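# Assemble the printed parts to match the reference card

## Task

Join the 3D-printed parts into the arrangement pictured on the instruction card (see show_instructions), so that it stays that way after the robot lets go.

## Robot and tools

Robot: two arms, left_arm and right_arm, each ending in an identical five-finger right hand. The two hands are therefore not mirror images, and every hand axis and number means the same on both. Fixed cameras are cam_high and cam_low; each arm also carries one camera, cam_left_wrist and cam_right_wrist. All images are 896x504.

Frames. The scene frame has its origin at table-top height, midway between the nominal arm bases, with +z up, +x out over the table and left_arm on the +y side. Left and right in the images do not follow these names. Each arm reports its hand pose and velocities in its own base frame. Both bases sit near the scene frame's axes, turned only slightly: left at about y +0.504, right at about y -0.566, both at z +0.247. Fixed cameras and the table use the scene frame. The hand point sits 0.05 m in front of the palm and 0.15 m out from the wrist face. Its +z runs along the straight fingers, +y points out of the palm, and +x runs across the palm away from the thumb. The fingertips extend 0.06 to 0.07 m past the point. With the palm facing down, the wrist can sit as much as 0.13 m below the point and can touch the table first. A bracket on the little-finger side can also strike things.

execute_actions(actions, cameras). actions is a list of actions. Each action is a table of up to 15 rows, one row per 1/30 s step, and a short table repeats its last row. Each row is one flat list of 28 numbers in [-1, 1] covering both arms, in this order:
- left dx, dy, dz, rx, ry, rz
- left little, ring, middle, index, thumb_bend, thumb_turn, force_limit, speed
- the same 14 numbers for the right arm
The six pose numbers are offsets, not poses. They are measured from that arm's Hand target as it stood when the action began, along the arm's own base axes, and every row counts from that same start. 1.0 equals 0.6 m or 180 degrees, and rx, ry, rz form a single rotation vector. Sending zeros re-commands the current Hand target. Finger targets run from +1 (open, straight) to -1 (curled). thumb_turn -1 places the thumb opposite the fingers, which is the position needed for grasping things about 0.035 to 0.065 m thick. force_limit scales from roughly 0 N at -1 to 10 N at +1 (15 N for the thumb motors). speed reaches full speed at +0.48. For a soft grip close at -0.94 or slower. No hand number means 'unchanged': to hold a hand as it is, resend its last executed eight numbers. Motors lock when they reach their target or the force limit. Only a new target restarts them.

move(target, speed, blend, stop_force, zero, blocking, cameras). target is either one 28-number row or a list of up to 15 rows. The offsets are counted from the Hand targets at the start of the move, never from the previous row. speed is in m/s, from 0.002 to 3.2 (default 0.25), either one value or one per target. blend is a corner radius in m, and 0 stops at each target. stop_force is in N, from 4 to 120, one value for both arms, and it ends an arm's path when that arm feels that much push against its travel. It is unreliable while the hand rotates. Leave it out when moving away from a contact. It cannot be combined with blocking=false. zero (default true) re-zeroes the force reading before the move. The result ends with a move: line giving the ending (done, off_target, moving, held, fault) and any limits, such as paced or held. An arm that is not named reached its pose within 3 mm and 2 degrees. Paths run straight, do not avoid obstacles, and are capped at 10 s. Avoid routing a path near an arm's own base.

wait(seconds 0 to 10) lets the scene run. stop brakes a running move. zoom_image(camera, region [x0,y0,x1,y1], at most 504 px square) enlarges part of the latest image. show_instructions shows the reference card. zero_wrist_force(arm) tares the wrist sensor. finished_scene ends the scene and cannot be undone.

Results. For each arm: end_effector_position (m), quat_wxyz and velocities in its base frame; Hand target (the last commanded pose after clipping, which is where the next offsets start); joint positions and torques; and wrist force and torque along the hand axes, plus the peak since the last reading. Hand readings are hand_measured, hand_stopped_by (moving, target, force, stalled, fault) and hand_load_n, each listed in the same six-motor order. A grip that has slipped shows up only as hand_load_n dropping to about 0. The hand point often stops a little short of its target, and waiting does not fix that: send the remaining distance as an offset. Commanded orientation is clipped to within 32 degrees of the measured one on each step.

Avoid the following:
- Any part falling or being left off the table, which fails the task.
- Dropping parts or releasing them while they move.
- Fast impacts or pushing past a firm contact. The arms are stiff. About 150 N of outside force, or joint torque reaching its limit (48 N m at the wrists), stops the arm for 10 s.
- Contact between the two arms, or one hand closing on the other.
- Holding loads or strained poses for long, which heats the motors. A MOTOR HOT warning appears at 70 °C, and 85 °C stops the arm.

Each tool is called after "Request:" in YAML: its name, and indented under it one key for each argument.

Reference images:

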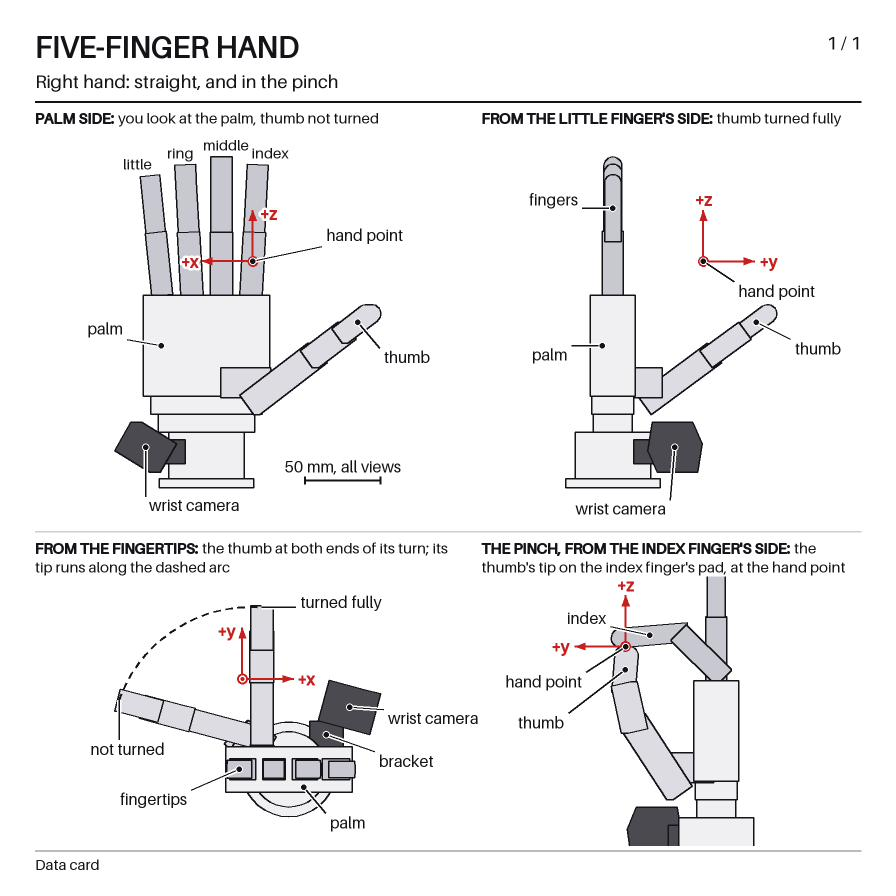

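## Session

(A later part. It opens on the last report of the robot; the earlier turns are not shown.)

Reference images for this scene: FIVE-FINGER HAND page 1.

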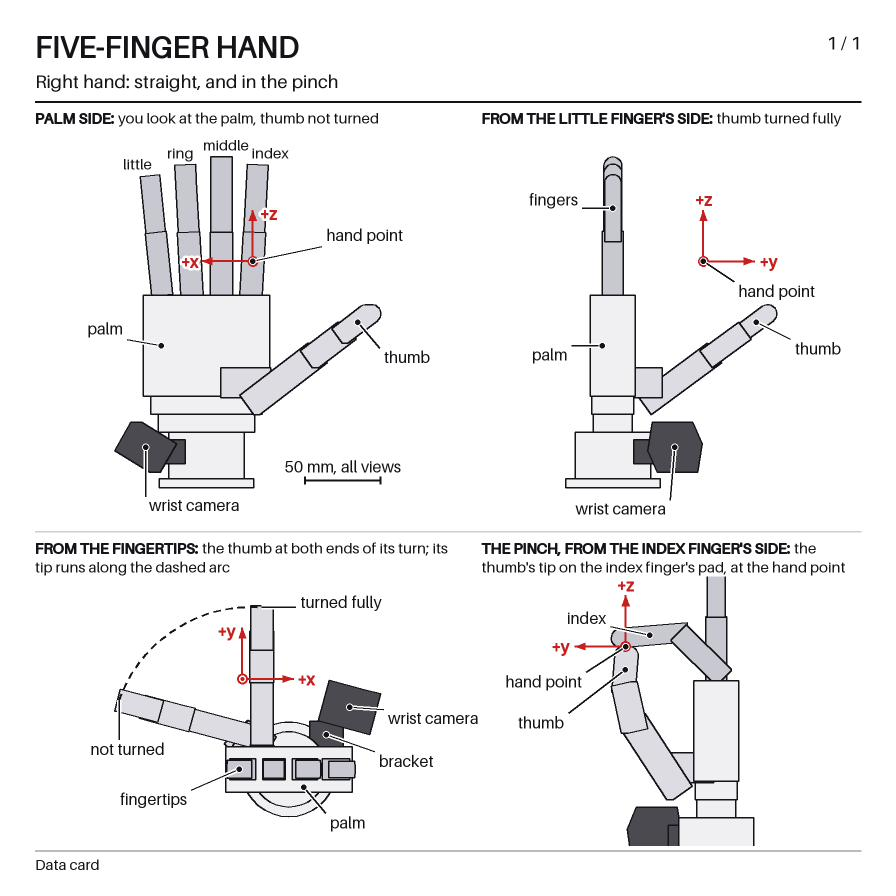

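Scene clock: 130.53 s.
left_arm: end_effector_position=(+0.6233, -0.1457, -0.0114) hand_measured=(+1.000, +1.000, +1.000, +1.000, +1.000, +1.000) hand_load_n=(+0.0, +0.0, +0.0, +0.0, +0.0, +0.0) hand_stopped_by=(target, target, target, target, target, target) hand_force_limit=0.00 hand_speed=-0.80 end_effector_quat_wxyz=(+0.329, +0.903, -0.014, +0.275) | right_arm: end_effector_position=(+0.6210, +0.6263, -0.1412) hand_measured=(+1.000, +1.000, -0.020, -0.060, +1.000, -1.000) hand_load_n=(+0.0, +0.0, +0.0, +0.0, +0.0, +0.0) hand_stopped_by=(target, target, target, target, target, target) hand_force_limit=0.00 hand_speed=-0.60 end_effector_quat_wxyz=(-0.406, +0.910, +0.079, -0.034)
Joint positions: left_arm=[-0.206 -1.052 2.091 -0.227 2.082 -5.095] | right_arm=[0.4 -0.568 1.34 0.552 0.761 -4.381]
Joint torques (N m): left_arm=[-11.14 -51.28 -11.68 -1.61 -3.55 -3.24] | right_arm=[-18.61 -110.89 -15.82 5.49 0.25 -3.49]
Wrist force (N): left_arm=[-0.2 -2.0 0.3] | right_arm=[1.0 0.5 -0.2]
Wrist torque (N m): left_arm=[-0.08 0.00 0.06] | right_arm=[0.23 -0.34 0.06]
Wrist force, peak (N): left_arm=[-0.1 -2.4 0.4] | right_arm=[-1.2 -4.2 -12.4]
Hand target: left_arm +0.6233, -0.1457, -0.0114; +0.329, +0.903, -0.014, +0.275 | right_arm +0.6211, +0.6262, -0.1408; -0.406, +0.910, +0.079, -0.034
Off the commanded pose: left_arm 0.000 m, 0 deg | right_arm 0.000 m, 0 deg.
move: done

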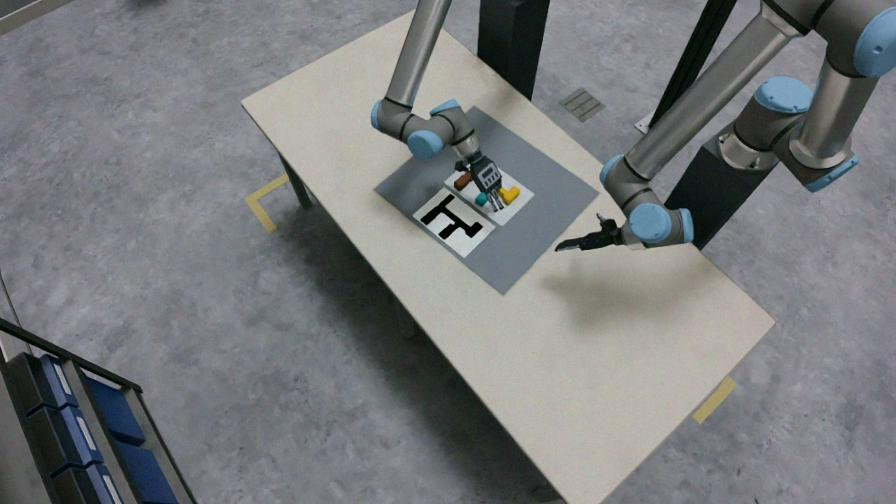

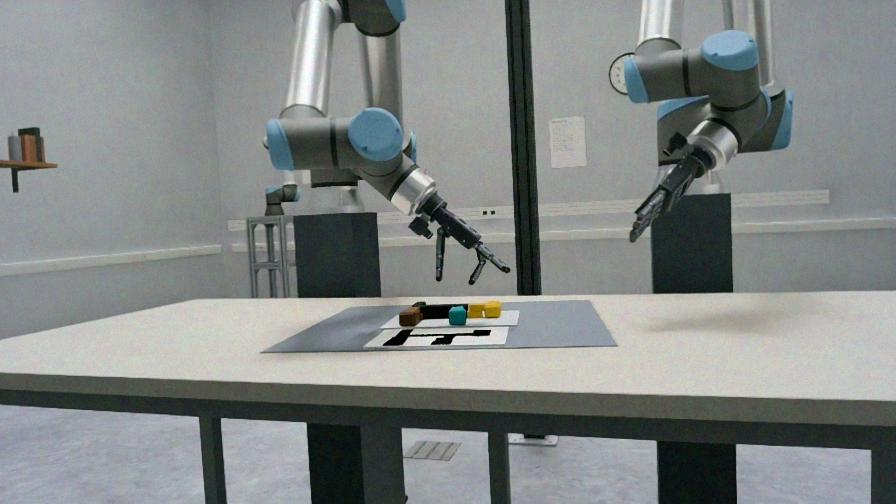

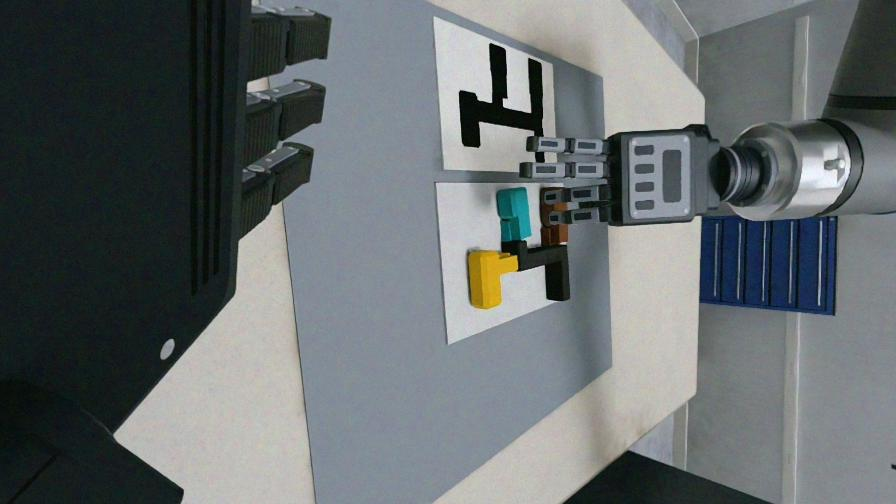

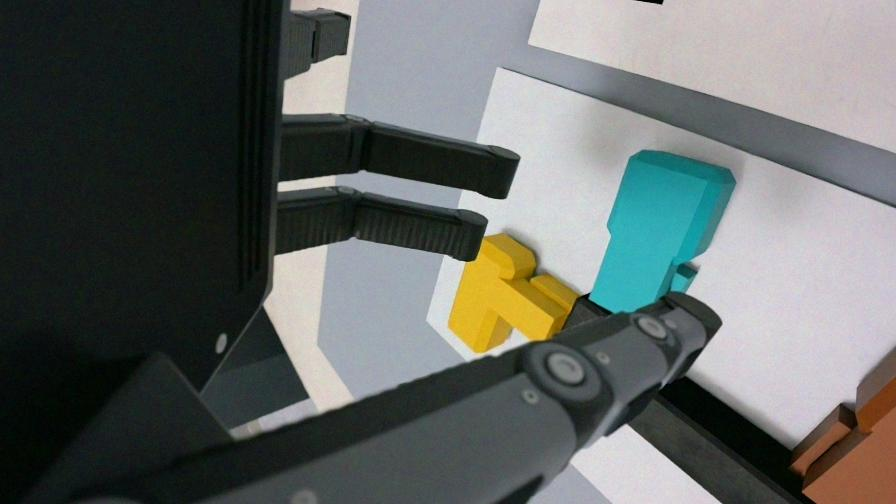

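Request:
move:
  target:
    - [0,0,0,0,0,0,1,1,1,1,1,1,0,-0.8,0,0,-0.1195,0,0,0,1,1,-0.02,0.0,1,-1,0,-0.6]
    - [0,0,0,0,0,0,1,1,1,1,1,1,0,-0.8,0,0,-0.1195,0,0,0,1,1,-0.18,0.0,1,-1,0,-0.8]
  speed: 0.15
  cameras: ["cam_low","cam_left_wrist","cam_right_wrist"]

Request:
zoom_image:
  camera: "cam_left_wrist"
  region: [490, 180, 570, 250]

Request:
zoom_image:
  camera: "cam_right_wrist"
  region: [420, 80, 740, 400]

Scene clock: 134.93 s.
left_arm: end_effector_position=(+0.6233, -0.1457, -0.0114) hand_measured=(+1.000, +1.000, +1.000, +1.000, +1.000, +1.000) hand_load_n=(+0.5, +0.0, +0.0, +0.0, +0.0, +0.0) hand_stopped_by=(target, target, target, target, target, target) hand_force_limit=0.00 hand_speed=-0.80 end_effector_quat_wxyz=(+0.329, +0.903, -0.014, +0.275) | right_arm: end_effector_position=(+0.6211, +0.6262, -0.2125) hand_measured=(+1.000, +1.000, -0.180, +0.000, +1.000, -1.000) hand_load_n=(+0.0, +0.0, +0.0, +0.0, +0.0, +0.0) hand_stopped_by=(target, target, target, target, target, target) hand_force_limit=0.00 hand_speed=-0.80 end_effector_quat_wxyz=(-0.406, +0.910, +0.079, -0.034)
Joint positions: left_arm=[-0.206 -1.052 2.091 -0.227 2.082 -5.095] | right_arm=[0.399 -0.481 1.318 0.488 0.761 -4.381]
Joint torques (N m): left_arm=[-11.19 -52.82 -11.77 -1.59 -3.49 -3.37] | right_arm=[17.45 -83.23 -30.56 1.97 0.14 3.64]
Wrist force (N): left_arm=[-0.2 -1.9 0.0] | right_arm=[0.3 0.3 -0.1]
Wrist torque (N m): left_arm=[-0.05 -0.01 0.07] | right_arm=[0.20 -0.23 0.11]
Wrist force, peak (N): left_arm=[-0.2 -2.3 0.4] | right_arm=[0.9 -0.8 -1.0]
Hand target: left_arm +0.6233, -0.1457, -0.0114; +0.329, +0.903, -0.014, +0.275 | right_arm +0.6211, +0.6262, -0.2125; -0.406, +0.910, +0.079, -0.034
Off the commanded pose: left_arm 0.000 m, 0 deg | right_arm 0.000 m, 0 deg.
move: done
Images, in order (width x height): cam_low 896x504, cam_left_wrist 896x504, cam_right_wrist 896x504.

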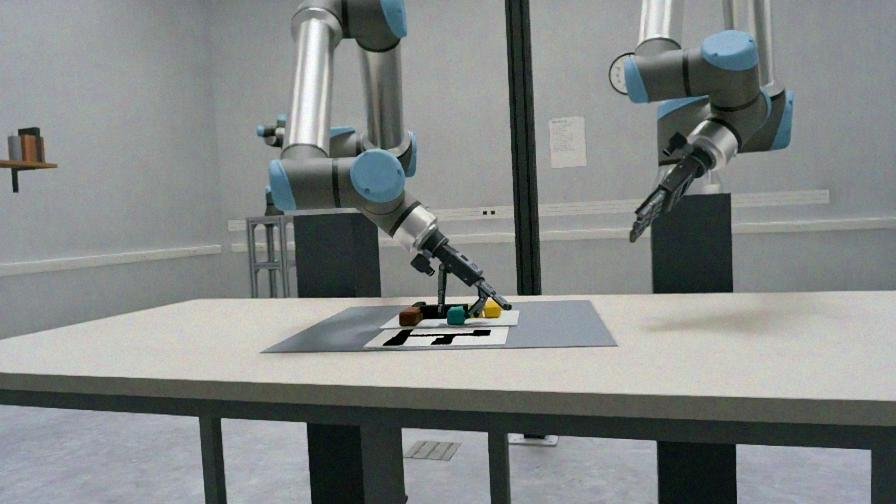

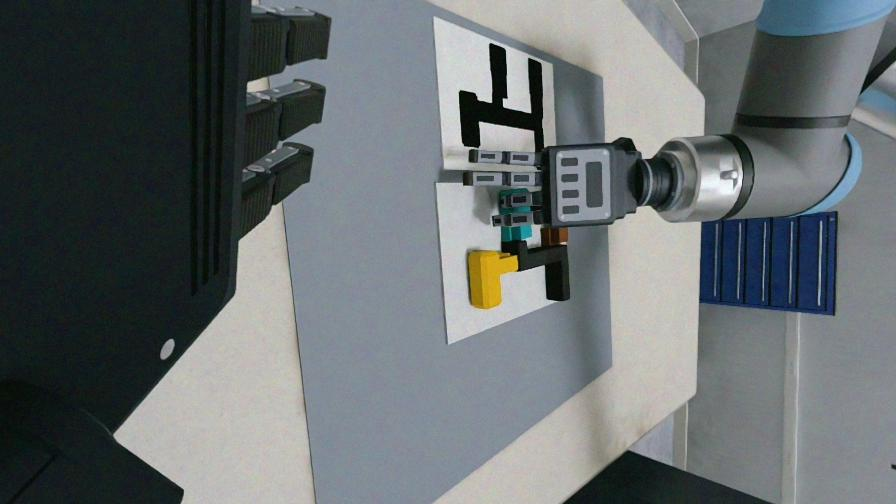

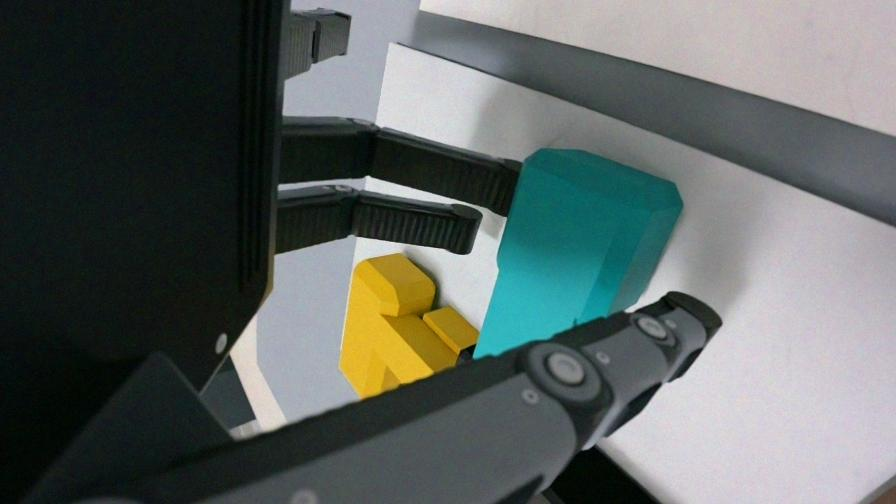

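Scaled by 6.300.

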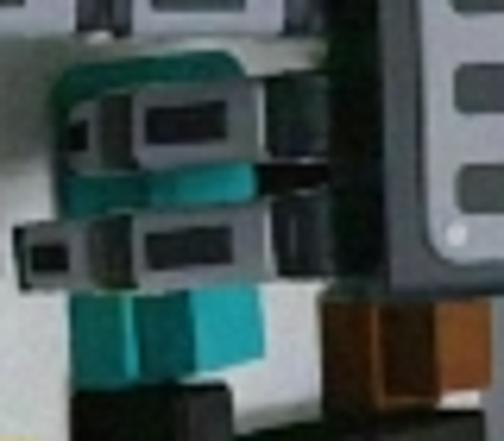

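Scaled by 1.575.

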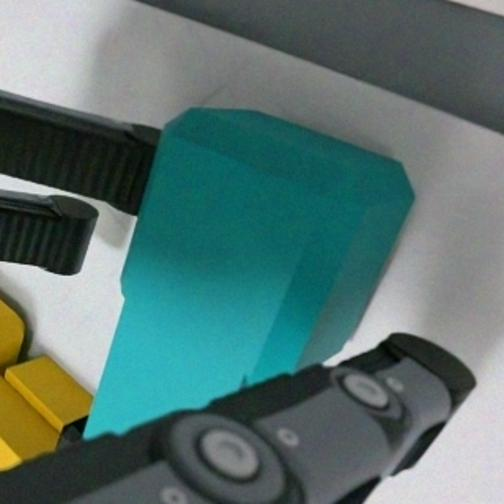

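Request:
move:
  target:
    - [0,0,0,0,0,0,1,1,1,1,1,1,0,-0.8,0,0,0,0,0,0,1,1,-0.204,0.0,1,-1,0,-0.8]
    - [0,0,0,0,0,0,1,1,1,1,1,1,0,-0.8,0,0,0,0,0,0,1,1,-0.02,0.0,1,-1,0,-0.6]
    - [0,0,0,0,0,0,1,1,1,1,1,1,0,-0.8,0,0,0.13,0,0,0,1,1,-0.02,0.0,1,-1,0,-0.6]
  speed: 0.15
  cameras: ["cam_low","cam_left_wrist","cam_right_wrist"]

Request:
zoom_image:
  camera: "cam_left_wrist"
  region: [460, 180, 600, 320]

Request:
zoom_image:
  camera: "cam_right_wrist"
  region: [560, 130, 760, 330]

Request:
zoom_image:
  camera: "cam_low"
  region: [392, 290, 512, 335]

Scene clock: 137.70 s.
left_arm: end_effector_position=(+0.6233, -0.1457, -0.0114) hand_measured=(+1.000, +1.000, +1.000, +1.000, +1.000, +1.000) hand_load_n=(+0.0, +0.0, +0.0, +0.0, +0.0, +0.0) hand_stopped_by=(target, target, target, target, target, target) hand_force_limit=0.00 hand_speed=-0.80 end_effector_quat_wxyz=(+0.329, +0.903, -0.014, +0.275) | right_arm: end_effector_position=(+0.6210, +0.6263, -0.1350) hand_measured=(+1.000, +1.000, -0.020, +0.000, +1.000, -1.000) hand_load_n=(+0.0, -0.5, +0.0, +0.0, +0.0, +0.0) hand_stopped_by=(target, target, target, target, target, target) hand_force_limit=0.00 hand_speed=-0.60 end_effector_quat_wxyz=(-0.406, +0.910, +0.079, -0.034)
Joint positions: left_arm=[-0.206 -1.052 2.091 -0.227 2.082 -5.095] | right_arm=[0.4 -0.575 1.341 0.558 0.761 -4.381]
Joint torques (N m): left_arm=[-10.2 -52.86 -11.93 -1.4 -3.48 -3.11] | right_arm=[-25.16 -108.42 -15.49 5.57 -0.81 -4.02]
Wrist force (N): left_arm=[-0.2 -1.9 0.3] | right_arm=[0.4 0.2 -0.3]
Wrist torque (N m): left_arm=[-0.08 -0.01 0.06] | right_arm=[0.18 -0.25 0.06]
Wrist force, peak (N): left_arm=[-0.1 -2.3 0.4] | right_arm=[0.7 1.1 0.5]
Hand target: left_arm +0.6233, -0.1457, -0.0114; +0.329, +0.903, -0.014, +0.275 | right_arm +0.6211, +0.6262, -0.1345; -0.406, +0.910, +0.079, -0.034
Off the commanded pose: left_arm 0.000 m, 0 deg | right_arm 0.000 m, 0 deg.
move: done
Images, in order (width x height): cam_low 896x504, cam_left_wrist 896x504, cam_right_wrist 896x504.

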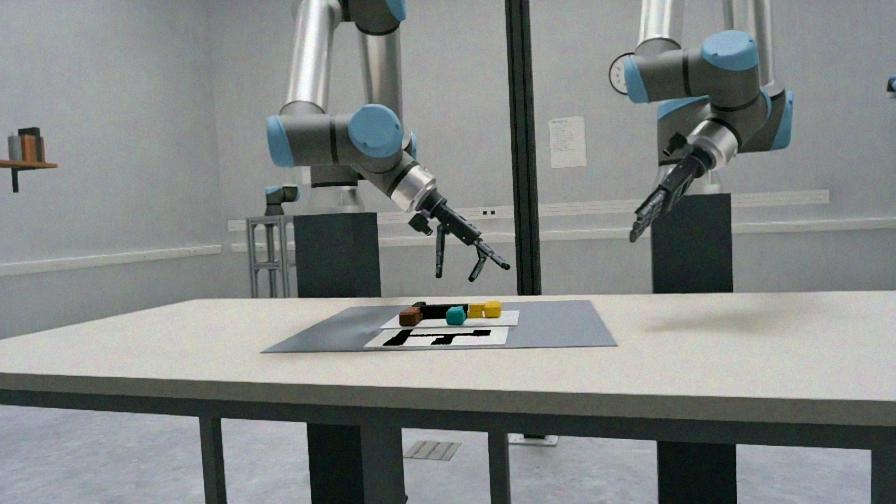

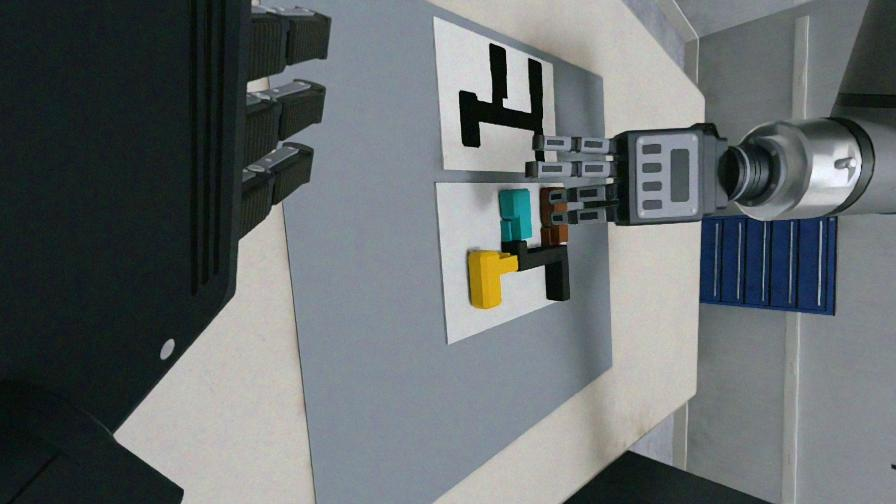

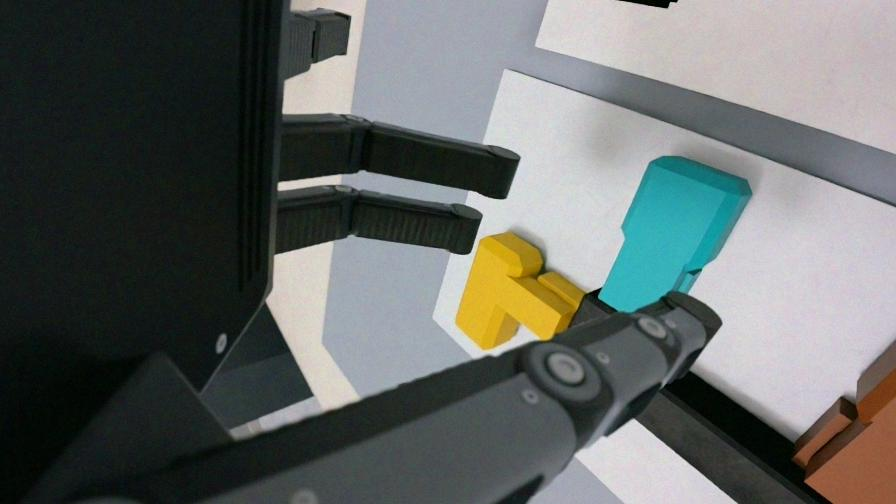

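Scaled by 3.600.

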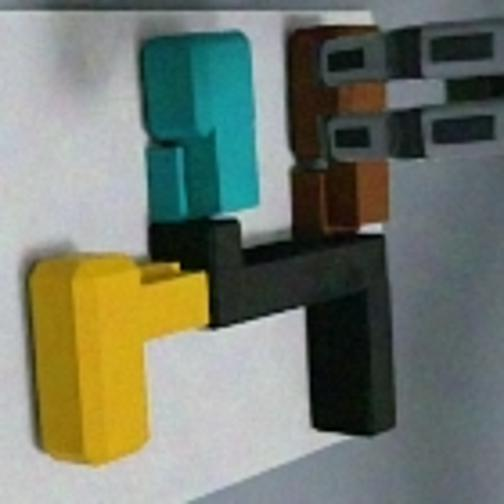

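Scaled by 2.520.

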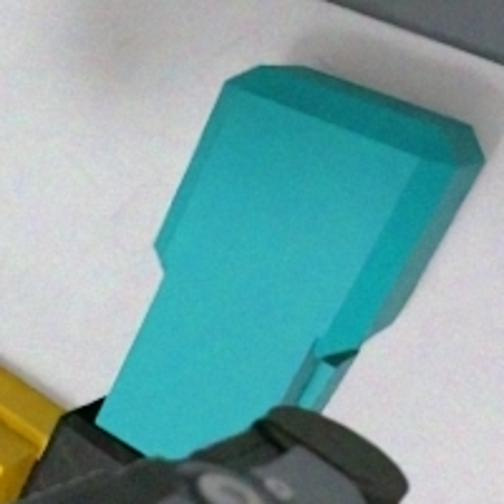

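Scaled by 4.200.

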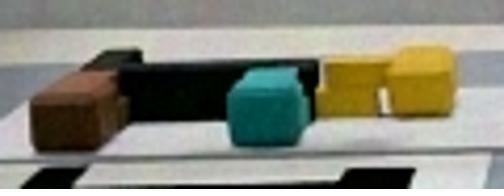

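Request:
zoom_image:
  camera: "cam_left_wrist"
  region: [490, 180, 580, 255]

Request:
zoom_image:
  camera: "cam_left_wrist"
  region: [455, 235, 535, 320]

Request:
zoom_image:
  camera: "cam_low"
  region: [435, 290, 515, 335]

Scaled by 5.600.

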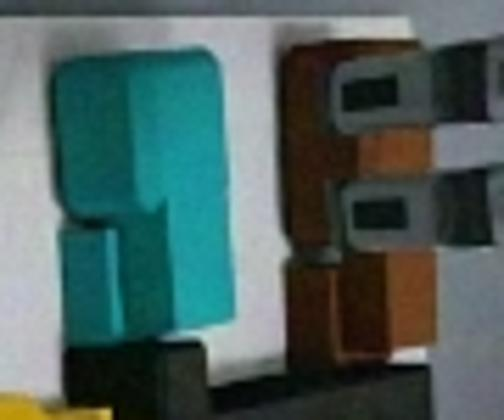

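Scaled by 5.929.

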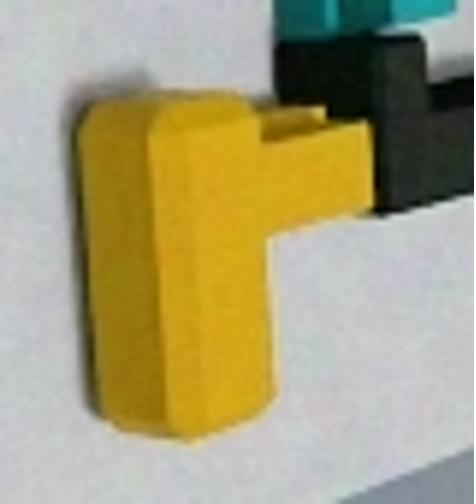

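Scaled by 6.300.

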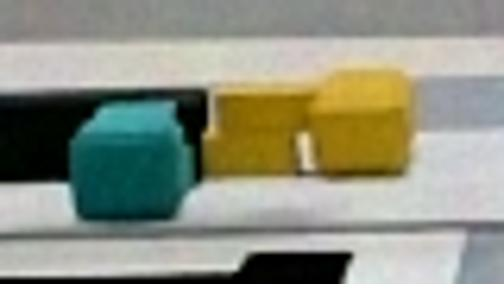

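Request:
move:
  target:
    - [0,0,0,0,0,0,1,1,1,1,1,1,0,-0.8,-0.0603,-0.0775,0,0,0,0,1,1,0.0,-0.35,1,-1,0,-0.3]
    - [0,0,0,0,0,0,1,1,1,1,1,1,0,-0.8,-0.0603,-0.0775,-0.0767,0,0,0,1,1,0.0,-0.35,1,-1,0,-0.3]
  speed: 0.15
  blend: [0.01,0]
  cameras: ["cam_low","cam_left_wrist","cam_right_wrist"]

Request:
zoom_image:
  camera: "cam_left_wrist"
  region: [470, 170, 600, 270]

Request:
zoom_image:
  camera: "cam_right_wrist"
  region: [360, 60, 760, 360]

Request:
zoom_image:
  camera: "cam_low"
  region: [430, 280, 490, 330]

Scene clock: 143.70 s.
left_arm: end_effector_position=(+0.6233, -0.1457, -0.0114) hand_measured=(+1.000, +1.000, +1.000, +1.000, +1.000, +1.000) hand_load_n=(+0.0, +0.0, +0.0, +0.0, +0.0, +0.0) hand_stopped_by=(target, target, target, target, target, target) hand_force_limit=0.00 hand_speed=-0.80 end_effector_quat_wxyz=(+0.329, +0.903, -0.014, +0.275) | right_arm: end_effector_position=(+0.5849, +0.5797, -0.1802) hand_measured=(+1.000, +1.000, +0.000, -0.350, +1.000, -1.000) hand_load_n=(+0.0, +0.0, +0.0, +0.0, +0.0, +0.0) hand_stopped_by=(target, target, target, target, target, target) hand_force_limit=0.00 hand_speed=-0.30 end_effector_quat_wxyz=(-0.406, +0.910, +0.079, -0.034)
Joint positions: left_arm=[-0.206 -1.052 2.091 -0.227 2.082 -5.095] | right_arm=[0.361 -0.577 1.475 0.466 0.752 -4.435]
Joint torques (N m): left_arm=[-10.47 -53.41 -11.6 -1.3 -3.58 -3.26] | right_arm=[-26.98 -75.74 -26.88 1.19 -3.95 -3.63]
Wrist force (N): left_arm=[0.0 -2.0 0.2] | right_arm=[0.9 0.5 -0.4]
Wrist torque (N m): left_arm=[-0.08 -0.04 0.07] | right_arm=[0.23 -0.31 0.22]
Wrist force, peak (N): left_arm=[-0.4 -2.3 0.2] | right_arm=[1.5 -0.4 0.2]
Hand target: left_arm +0.6233, -0.1457, -0.0114; +0.329, +0.903, -0.014, +0.275 | right_arm +0.5849, +0.5797, -0.1806; -0.406, +0.910, +0.079, -0.034
Off the commanded pose: left_arm 0.000 m, 0 deg | right_arm 0.000 m, 0 deg.
move: done
Images, in order (width x height): cam_low 896x504, cam_left_wrist 896x504, cam_right_wrist 896x504.

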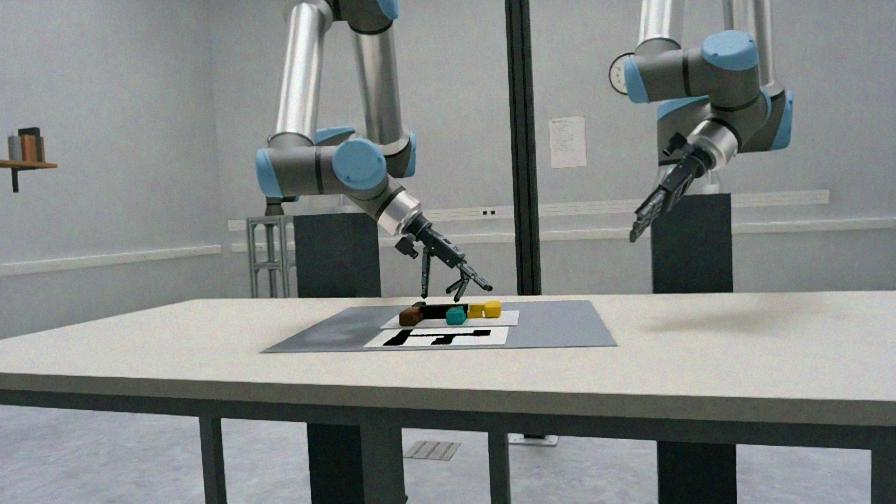

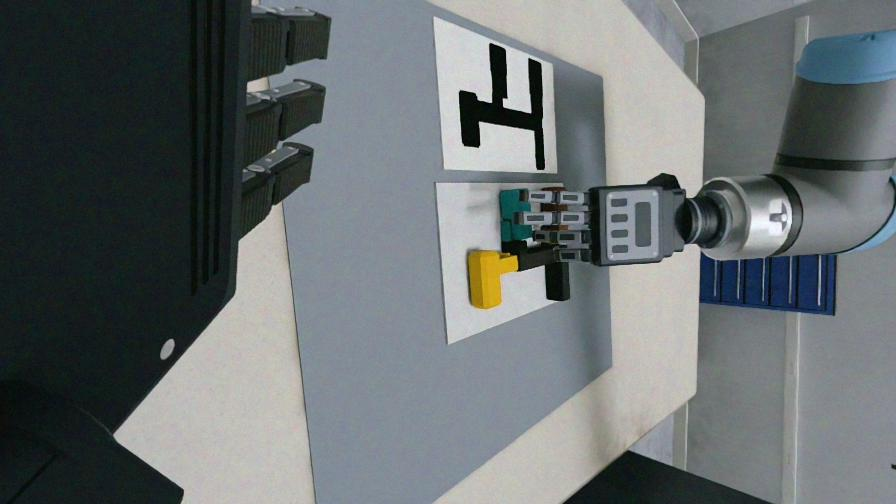

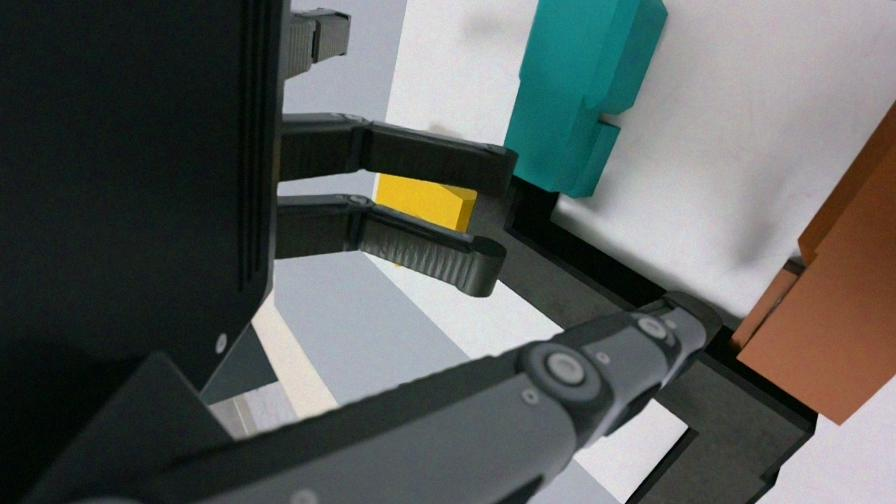

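Scaled by 3.877.

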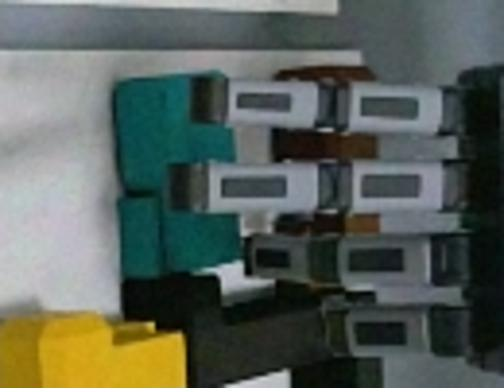

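Scaled by 1.260.

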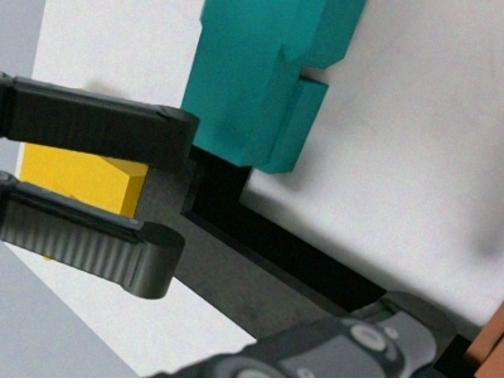

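Scaled by 8.400.

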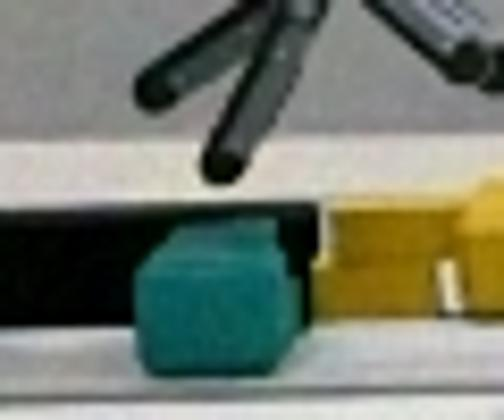

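Request:
move:
  target:
    - [0,0,0,0,0,0,1,1,1,1,1,1,0,-0.8,0.0139,-0.0026,0,0,0,0,1,1,0.0,-0.35,1,-1,0,-0.3]
    - [0,0,0,0,0,0,1,1,1,1,1,1,0,-0.8,0.0139,-0.0026,-0.04,0,0,0,1,1,0.0,-0.35,1,-1,0,-0.3]
  speed: [0.08,0.04]
  stop_force: 8
  cameras: ["cam_low","cam_left_wrist","cam_right_wrist"]

Request:
zoom_image:
  camera: "cam_left_wrist"
  region: [490, 180, 580, 255]

Request:
zoom_image:
  camera: "cam_low"
  region: [430, 280, 490, 330]

Request:
zoom_image:
  camera: "cam_right_wrist"
  region: [420, 0, 700, 260]

Scene clock: 146.33 s.
left_arm: end_effector_position=(+0.6233, -0.1457, -0.0114) hand_measured=(+1.000, +1.000, +1.000, +1.000, +1.000, +1.000) hand_load_n=(+0.0, +0.0, +0.0, +0.0, +0.0, +0.0) hand_stopped_by=(target, target, target, target, target, target) hand_force_limit=0.00 hand_speed=-0.80 end_effector_quat_wxyz=(+0.329, +0.903, -0.014, +0.275) | right_arm: end_effector_position=(+0.5929, +0.5781, -0.1901) hand_measured=(+1.000, +1.000, +0.000, -0.350, +1.000, -1.000) hand_load_n=(+0.0, +0.0, -1.0, +0.0, +0.0, +0.0) hand_stopped_by=(target, target, target, target, target, target) hand_force_limit=0.00 hand_speed=-0.30 end_effector_quat_wxyz=(-0.406, +0.910, +0.079, -0.034)
Joint positions: left_arm=[-0.206 -1.052 2.091 -0.227 2.082 -5.095] | right_arm=[0.356 -0.557 1.456 0.471 0.751 -4.443]
Joint torques (N m): left_arm=[-9.92 -52.05 -12.12 -1.54 -3.49 -3.22] | right_arm=[3.32 -103.73 -11.74 4.53 -0.07 2.9]
Wrist force (N): left_arm=[-0.1 -2.0 0.2] | right_arm=[-0.3 -6.6 -4.4]
Wrist torque (N m): left_arm=[-0.07 -0.01 0.07] | right_arm=[0.39 -0.24 0.07]
Wrist force, peak (N): left_arm=[-0.3 -2.4 0.1] | right_arm=[-2.4 -40.6 -23.5]
Hand target: left_arm +0.6233, -0.1457, -0.0114; +0.329, +0.903, -0.014, +0.275 | right_arm +0.5929, +0.5782, -0.1901; -0.406, +0.910, +0.079, -0.034 (not the last commanded pose)
Off the commanded pose: left_arm 0.000 m, 0 deg | right_arm 0.014 m, 0 deg.
move: contact (right_arm); path passed 1 of 2 targets
Images, in order (width x height): cam_low 896x504, cam_left_wrist 896x504, cam_right_wrist 896x504.

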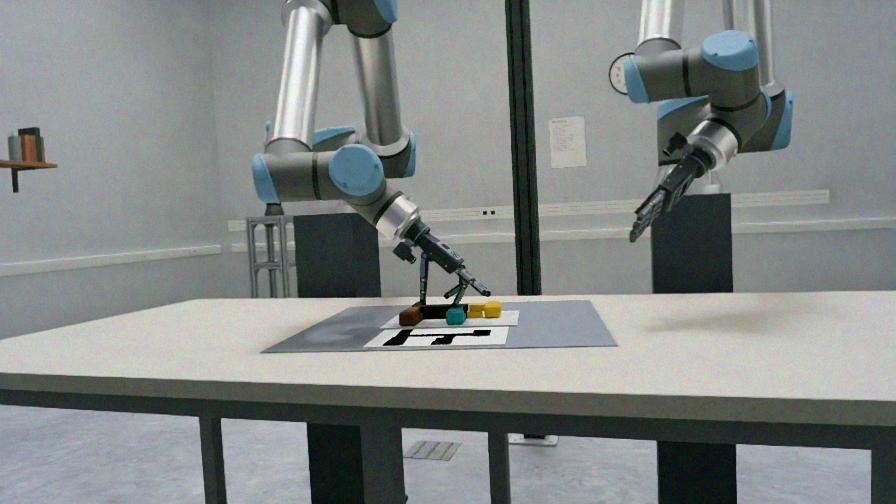

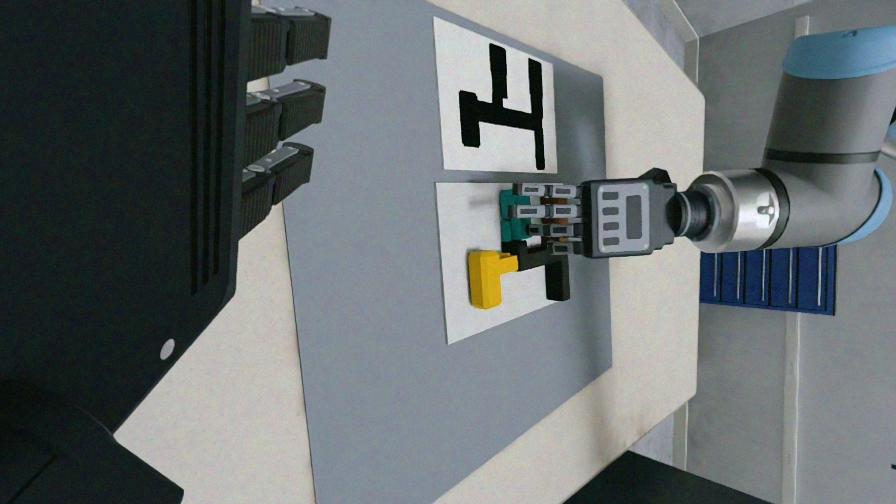

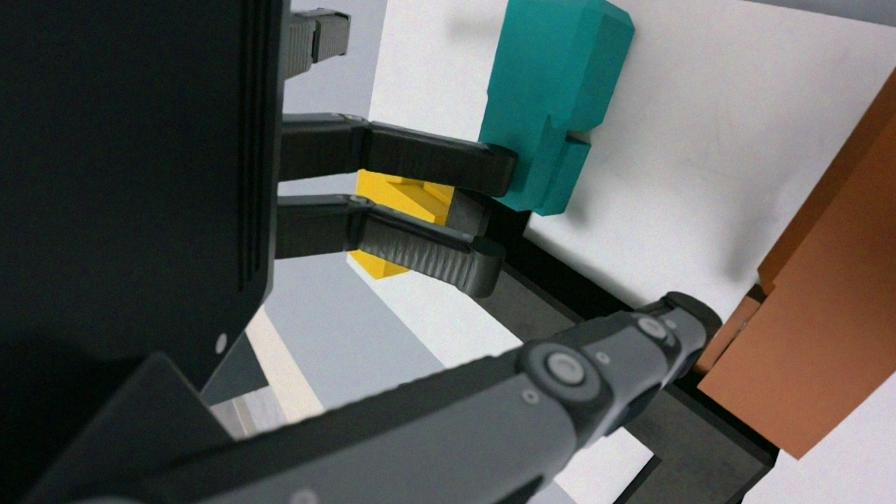

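Scaled by 5.600.

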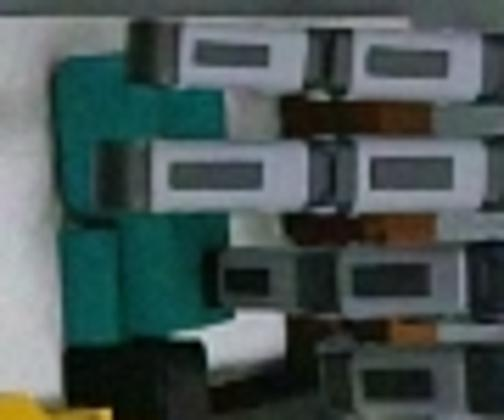

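Scaled by 8.400.

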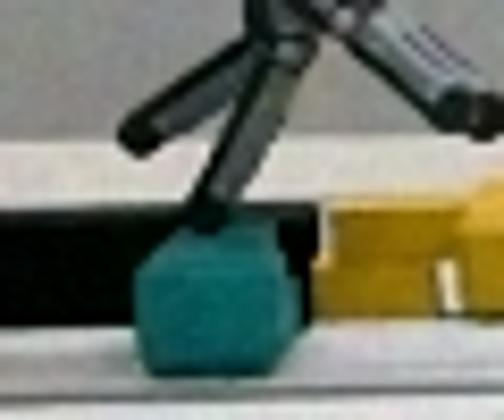

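Scaled by 1.800.

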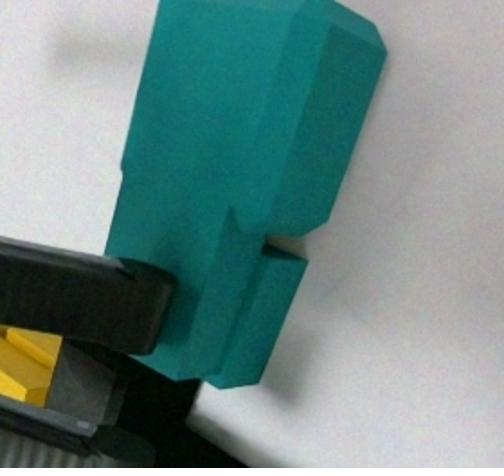

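Request:
move:
  target:
    - [0,0,0,0,0,0,1,1,1,1,1,1,0,-0.8,0,0,0.08,0,0,0,1,1,0.0,-0.35,1,-1,0,-0.3]
    - [0,0,0,0,0,0,1,1,1,1,1,1,0,-0.8,-0.08,-0.18,0.2,0,0,0,1,1,0.0,-0.35,1,-1,0,-0.3]
  speed: [0.12,0.25]
  blend: [0.02,0]
  cameras: ["cam_low","cam_left_wrist","cam_right_wrist","cam_high"]

Request:
zoom_image:
  camera: "cam_left_wrist"
  region: [460, 180, 600, 320]

Request:
zoom_image:
  camera: "cam_right_wrist"
  region: [392, 0, 896, 420]

Request:
zoom_image:
  camera: "cam_low"
  region: [390, 290, 520, 335]

Scene clock: 148.33 s.
left_arm: end_effector_position=(+0.6233, -0.1457, -0.0114) hand_measured=(+1.000, +1.000, +1.000, +1.000, +1.000, +1.000) hand_load_n=(+0.0, +0.0, +0.0, +0.0, +0.0, +0.0) hand_stopped_by=(target, target, target, target, target, target) hand_force_limit=0.00 hand_speed=-0.80 end_effector_quat_wxyz=(+0.329, +0.903, -0.014, +0.275) | right_arm: end_effector_position=(+0.5450, +0.4703, -0.0702) hand_measured=(+1.000, +1.000, +0.000, -0.350, +1.000, -1.000) hand_load_n=(+0.0, +0.0, +0.0, +0.0, +0.0, +0.0) hand_stopped_by=(target, target, target, target, target, target) hand_force_limit=0.00 hand_speed=-0.30 end_effector_quat_wxyz=(-0.406, +0.910, +0.079, -0.034) end_effector_velocity=(+0.001, -0.001, +0.002) end_effector_angular_velocity=(+0.001, -0.005, +0.001)
Joint positions: left_arm=[-0.206 -1.052 2.091 -0.227 2.082 -5.095] | right_arm=[0.23 -0.788 1.707 0.588 0.734 -4.628]
Joint velocities: left_arm=[within noise] | right_arm=[-0.002 -0.004 0.002 0.001 0 -0.005]
Joint torques (N m): left_arm=[-9.93 -53.06 -12.01 -1.63 -3.47 -3.32] | right_arm=[-23.98 -91.76 -11.46 5.67 -3.28 -3.16]
Wrist force (N): left_arm=[-0.4 -1.9 0.1] | right_arm=[0.5 -0.7 1.9]
Wrist torque (N m): left_arm=[-0.06 0.03 0.05] | right_arm=[-0.10 -0.32 0.16]
Wrist force, peak (N): left_arm=[-0.2 -2.3 0.3] | right_arm=[-0.1 -6.7 -4.8]
Hand target: left_arm +0.6233, -0.1457, -0.0114; +0.329, +0.903, -0.014, +0.275 | right_arm +0.5449, +0.4702, -0.0701; -0.406, +0.910, +0.079, -0.034
Off the commanded pose: left_arm 0.000 m, 0 deg | right_arm 0.000 m, 0 deg.
move: done

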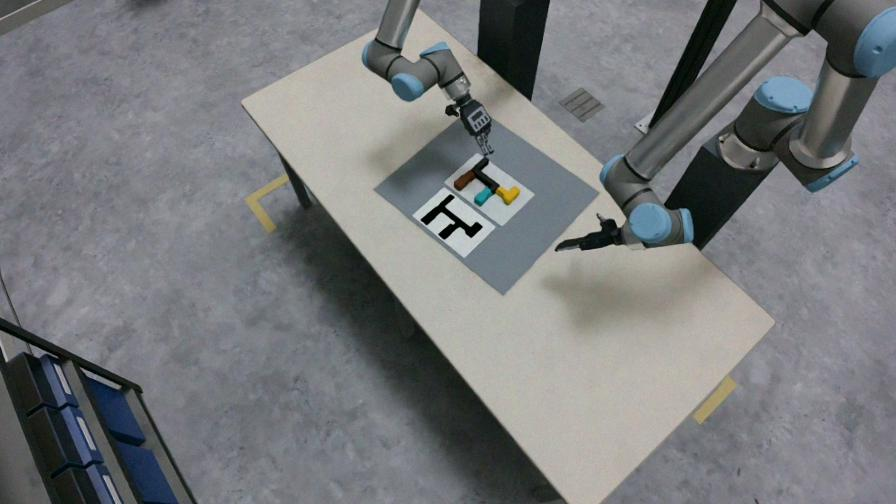

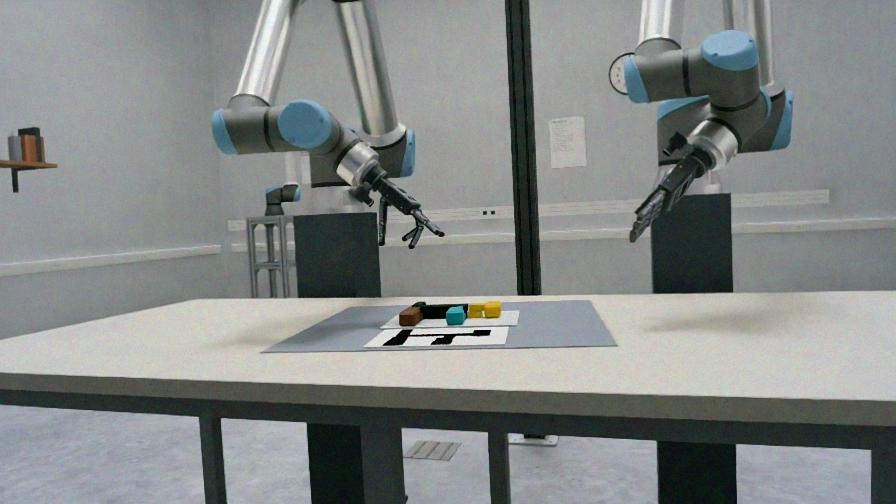

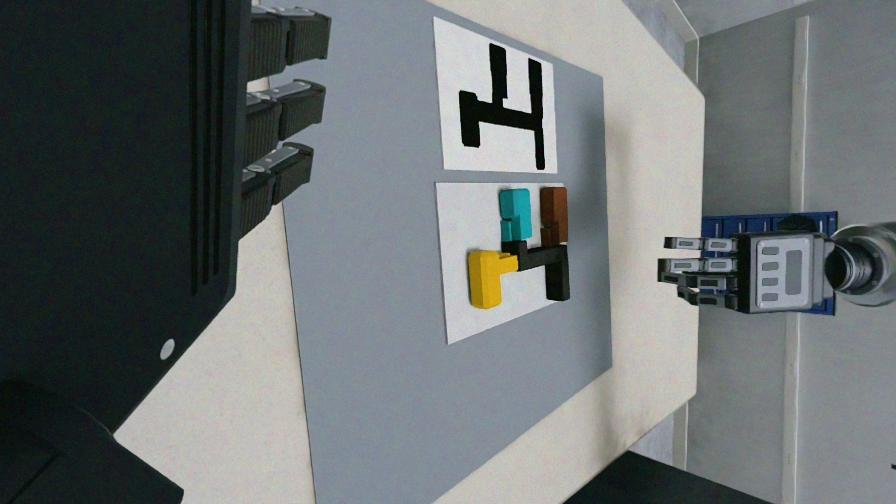

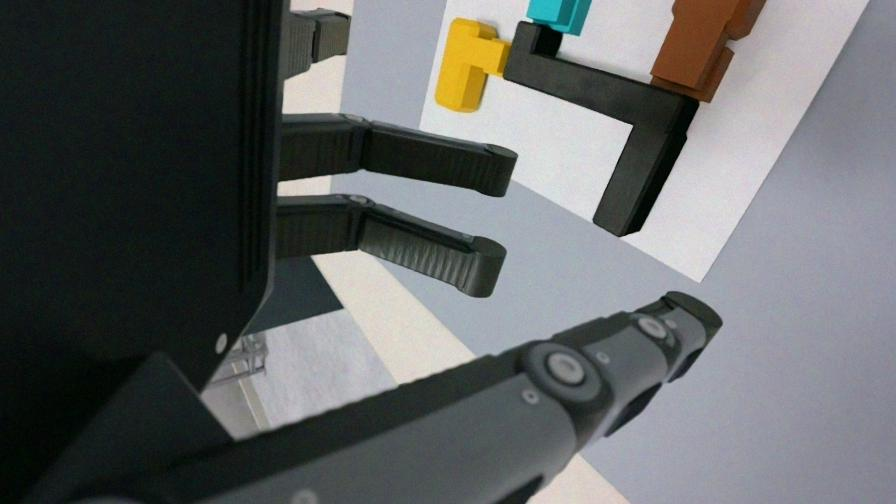

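Scaled by 3.600.

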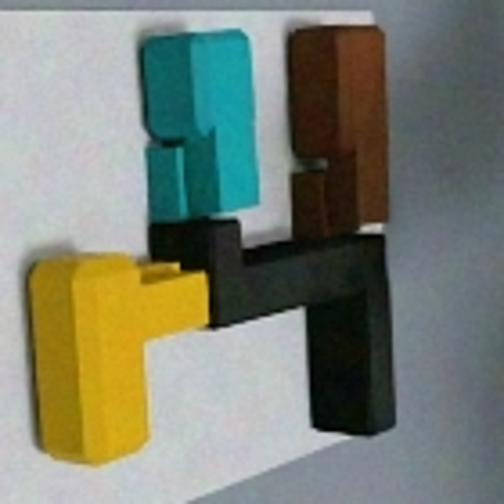

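Scaled by 1.000.

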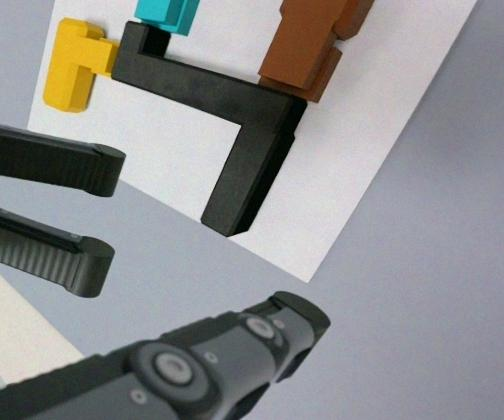

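Scaled by 3.877.

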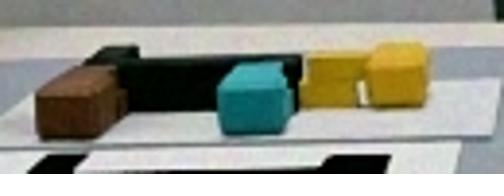

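Request:
finished_scene:
  scene: 1

The scene is finished: the task was done.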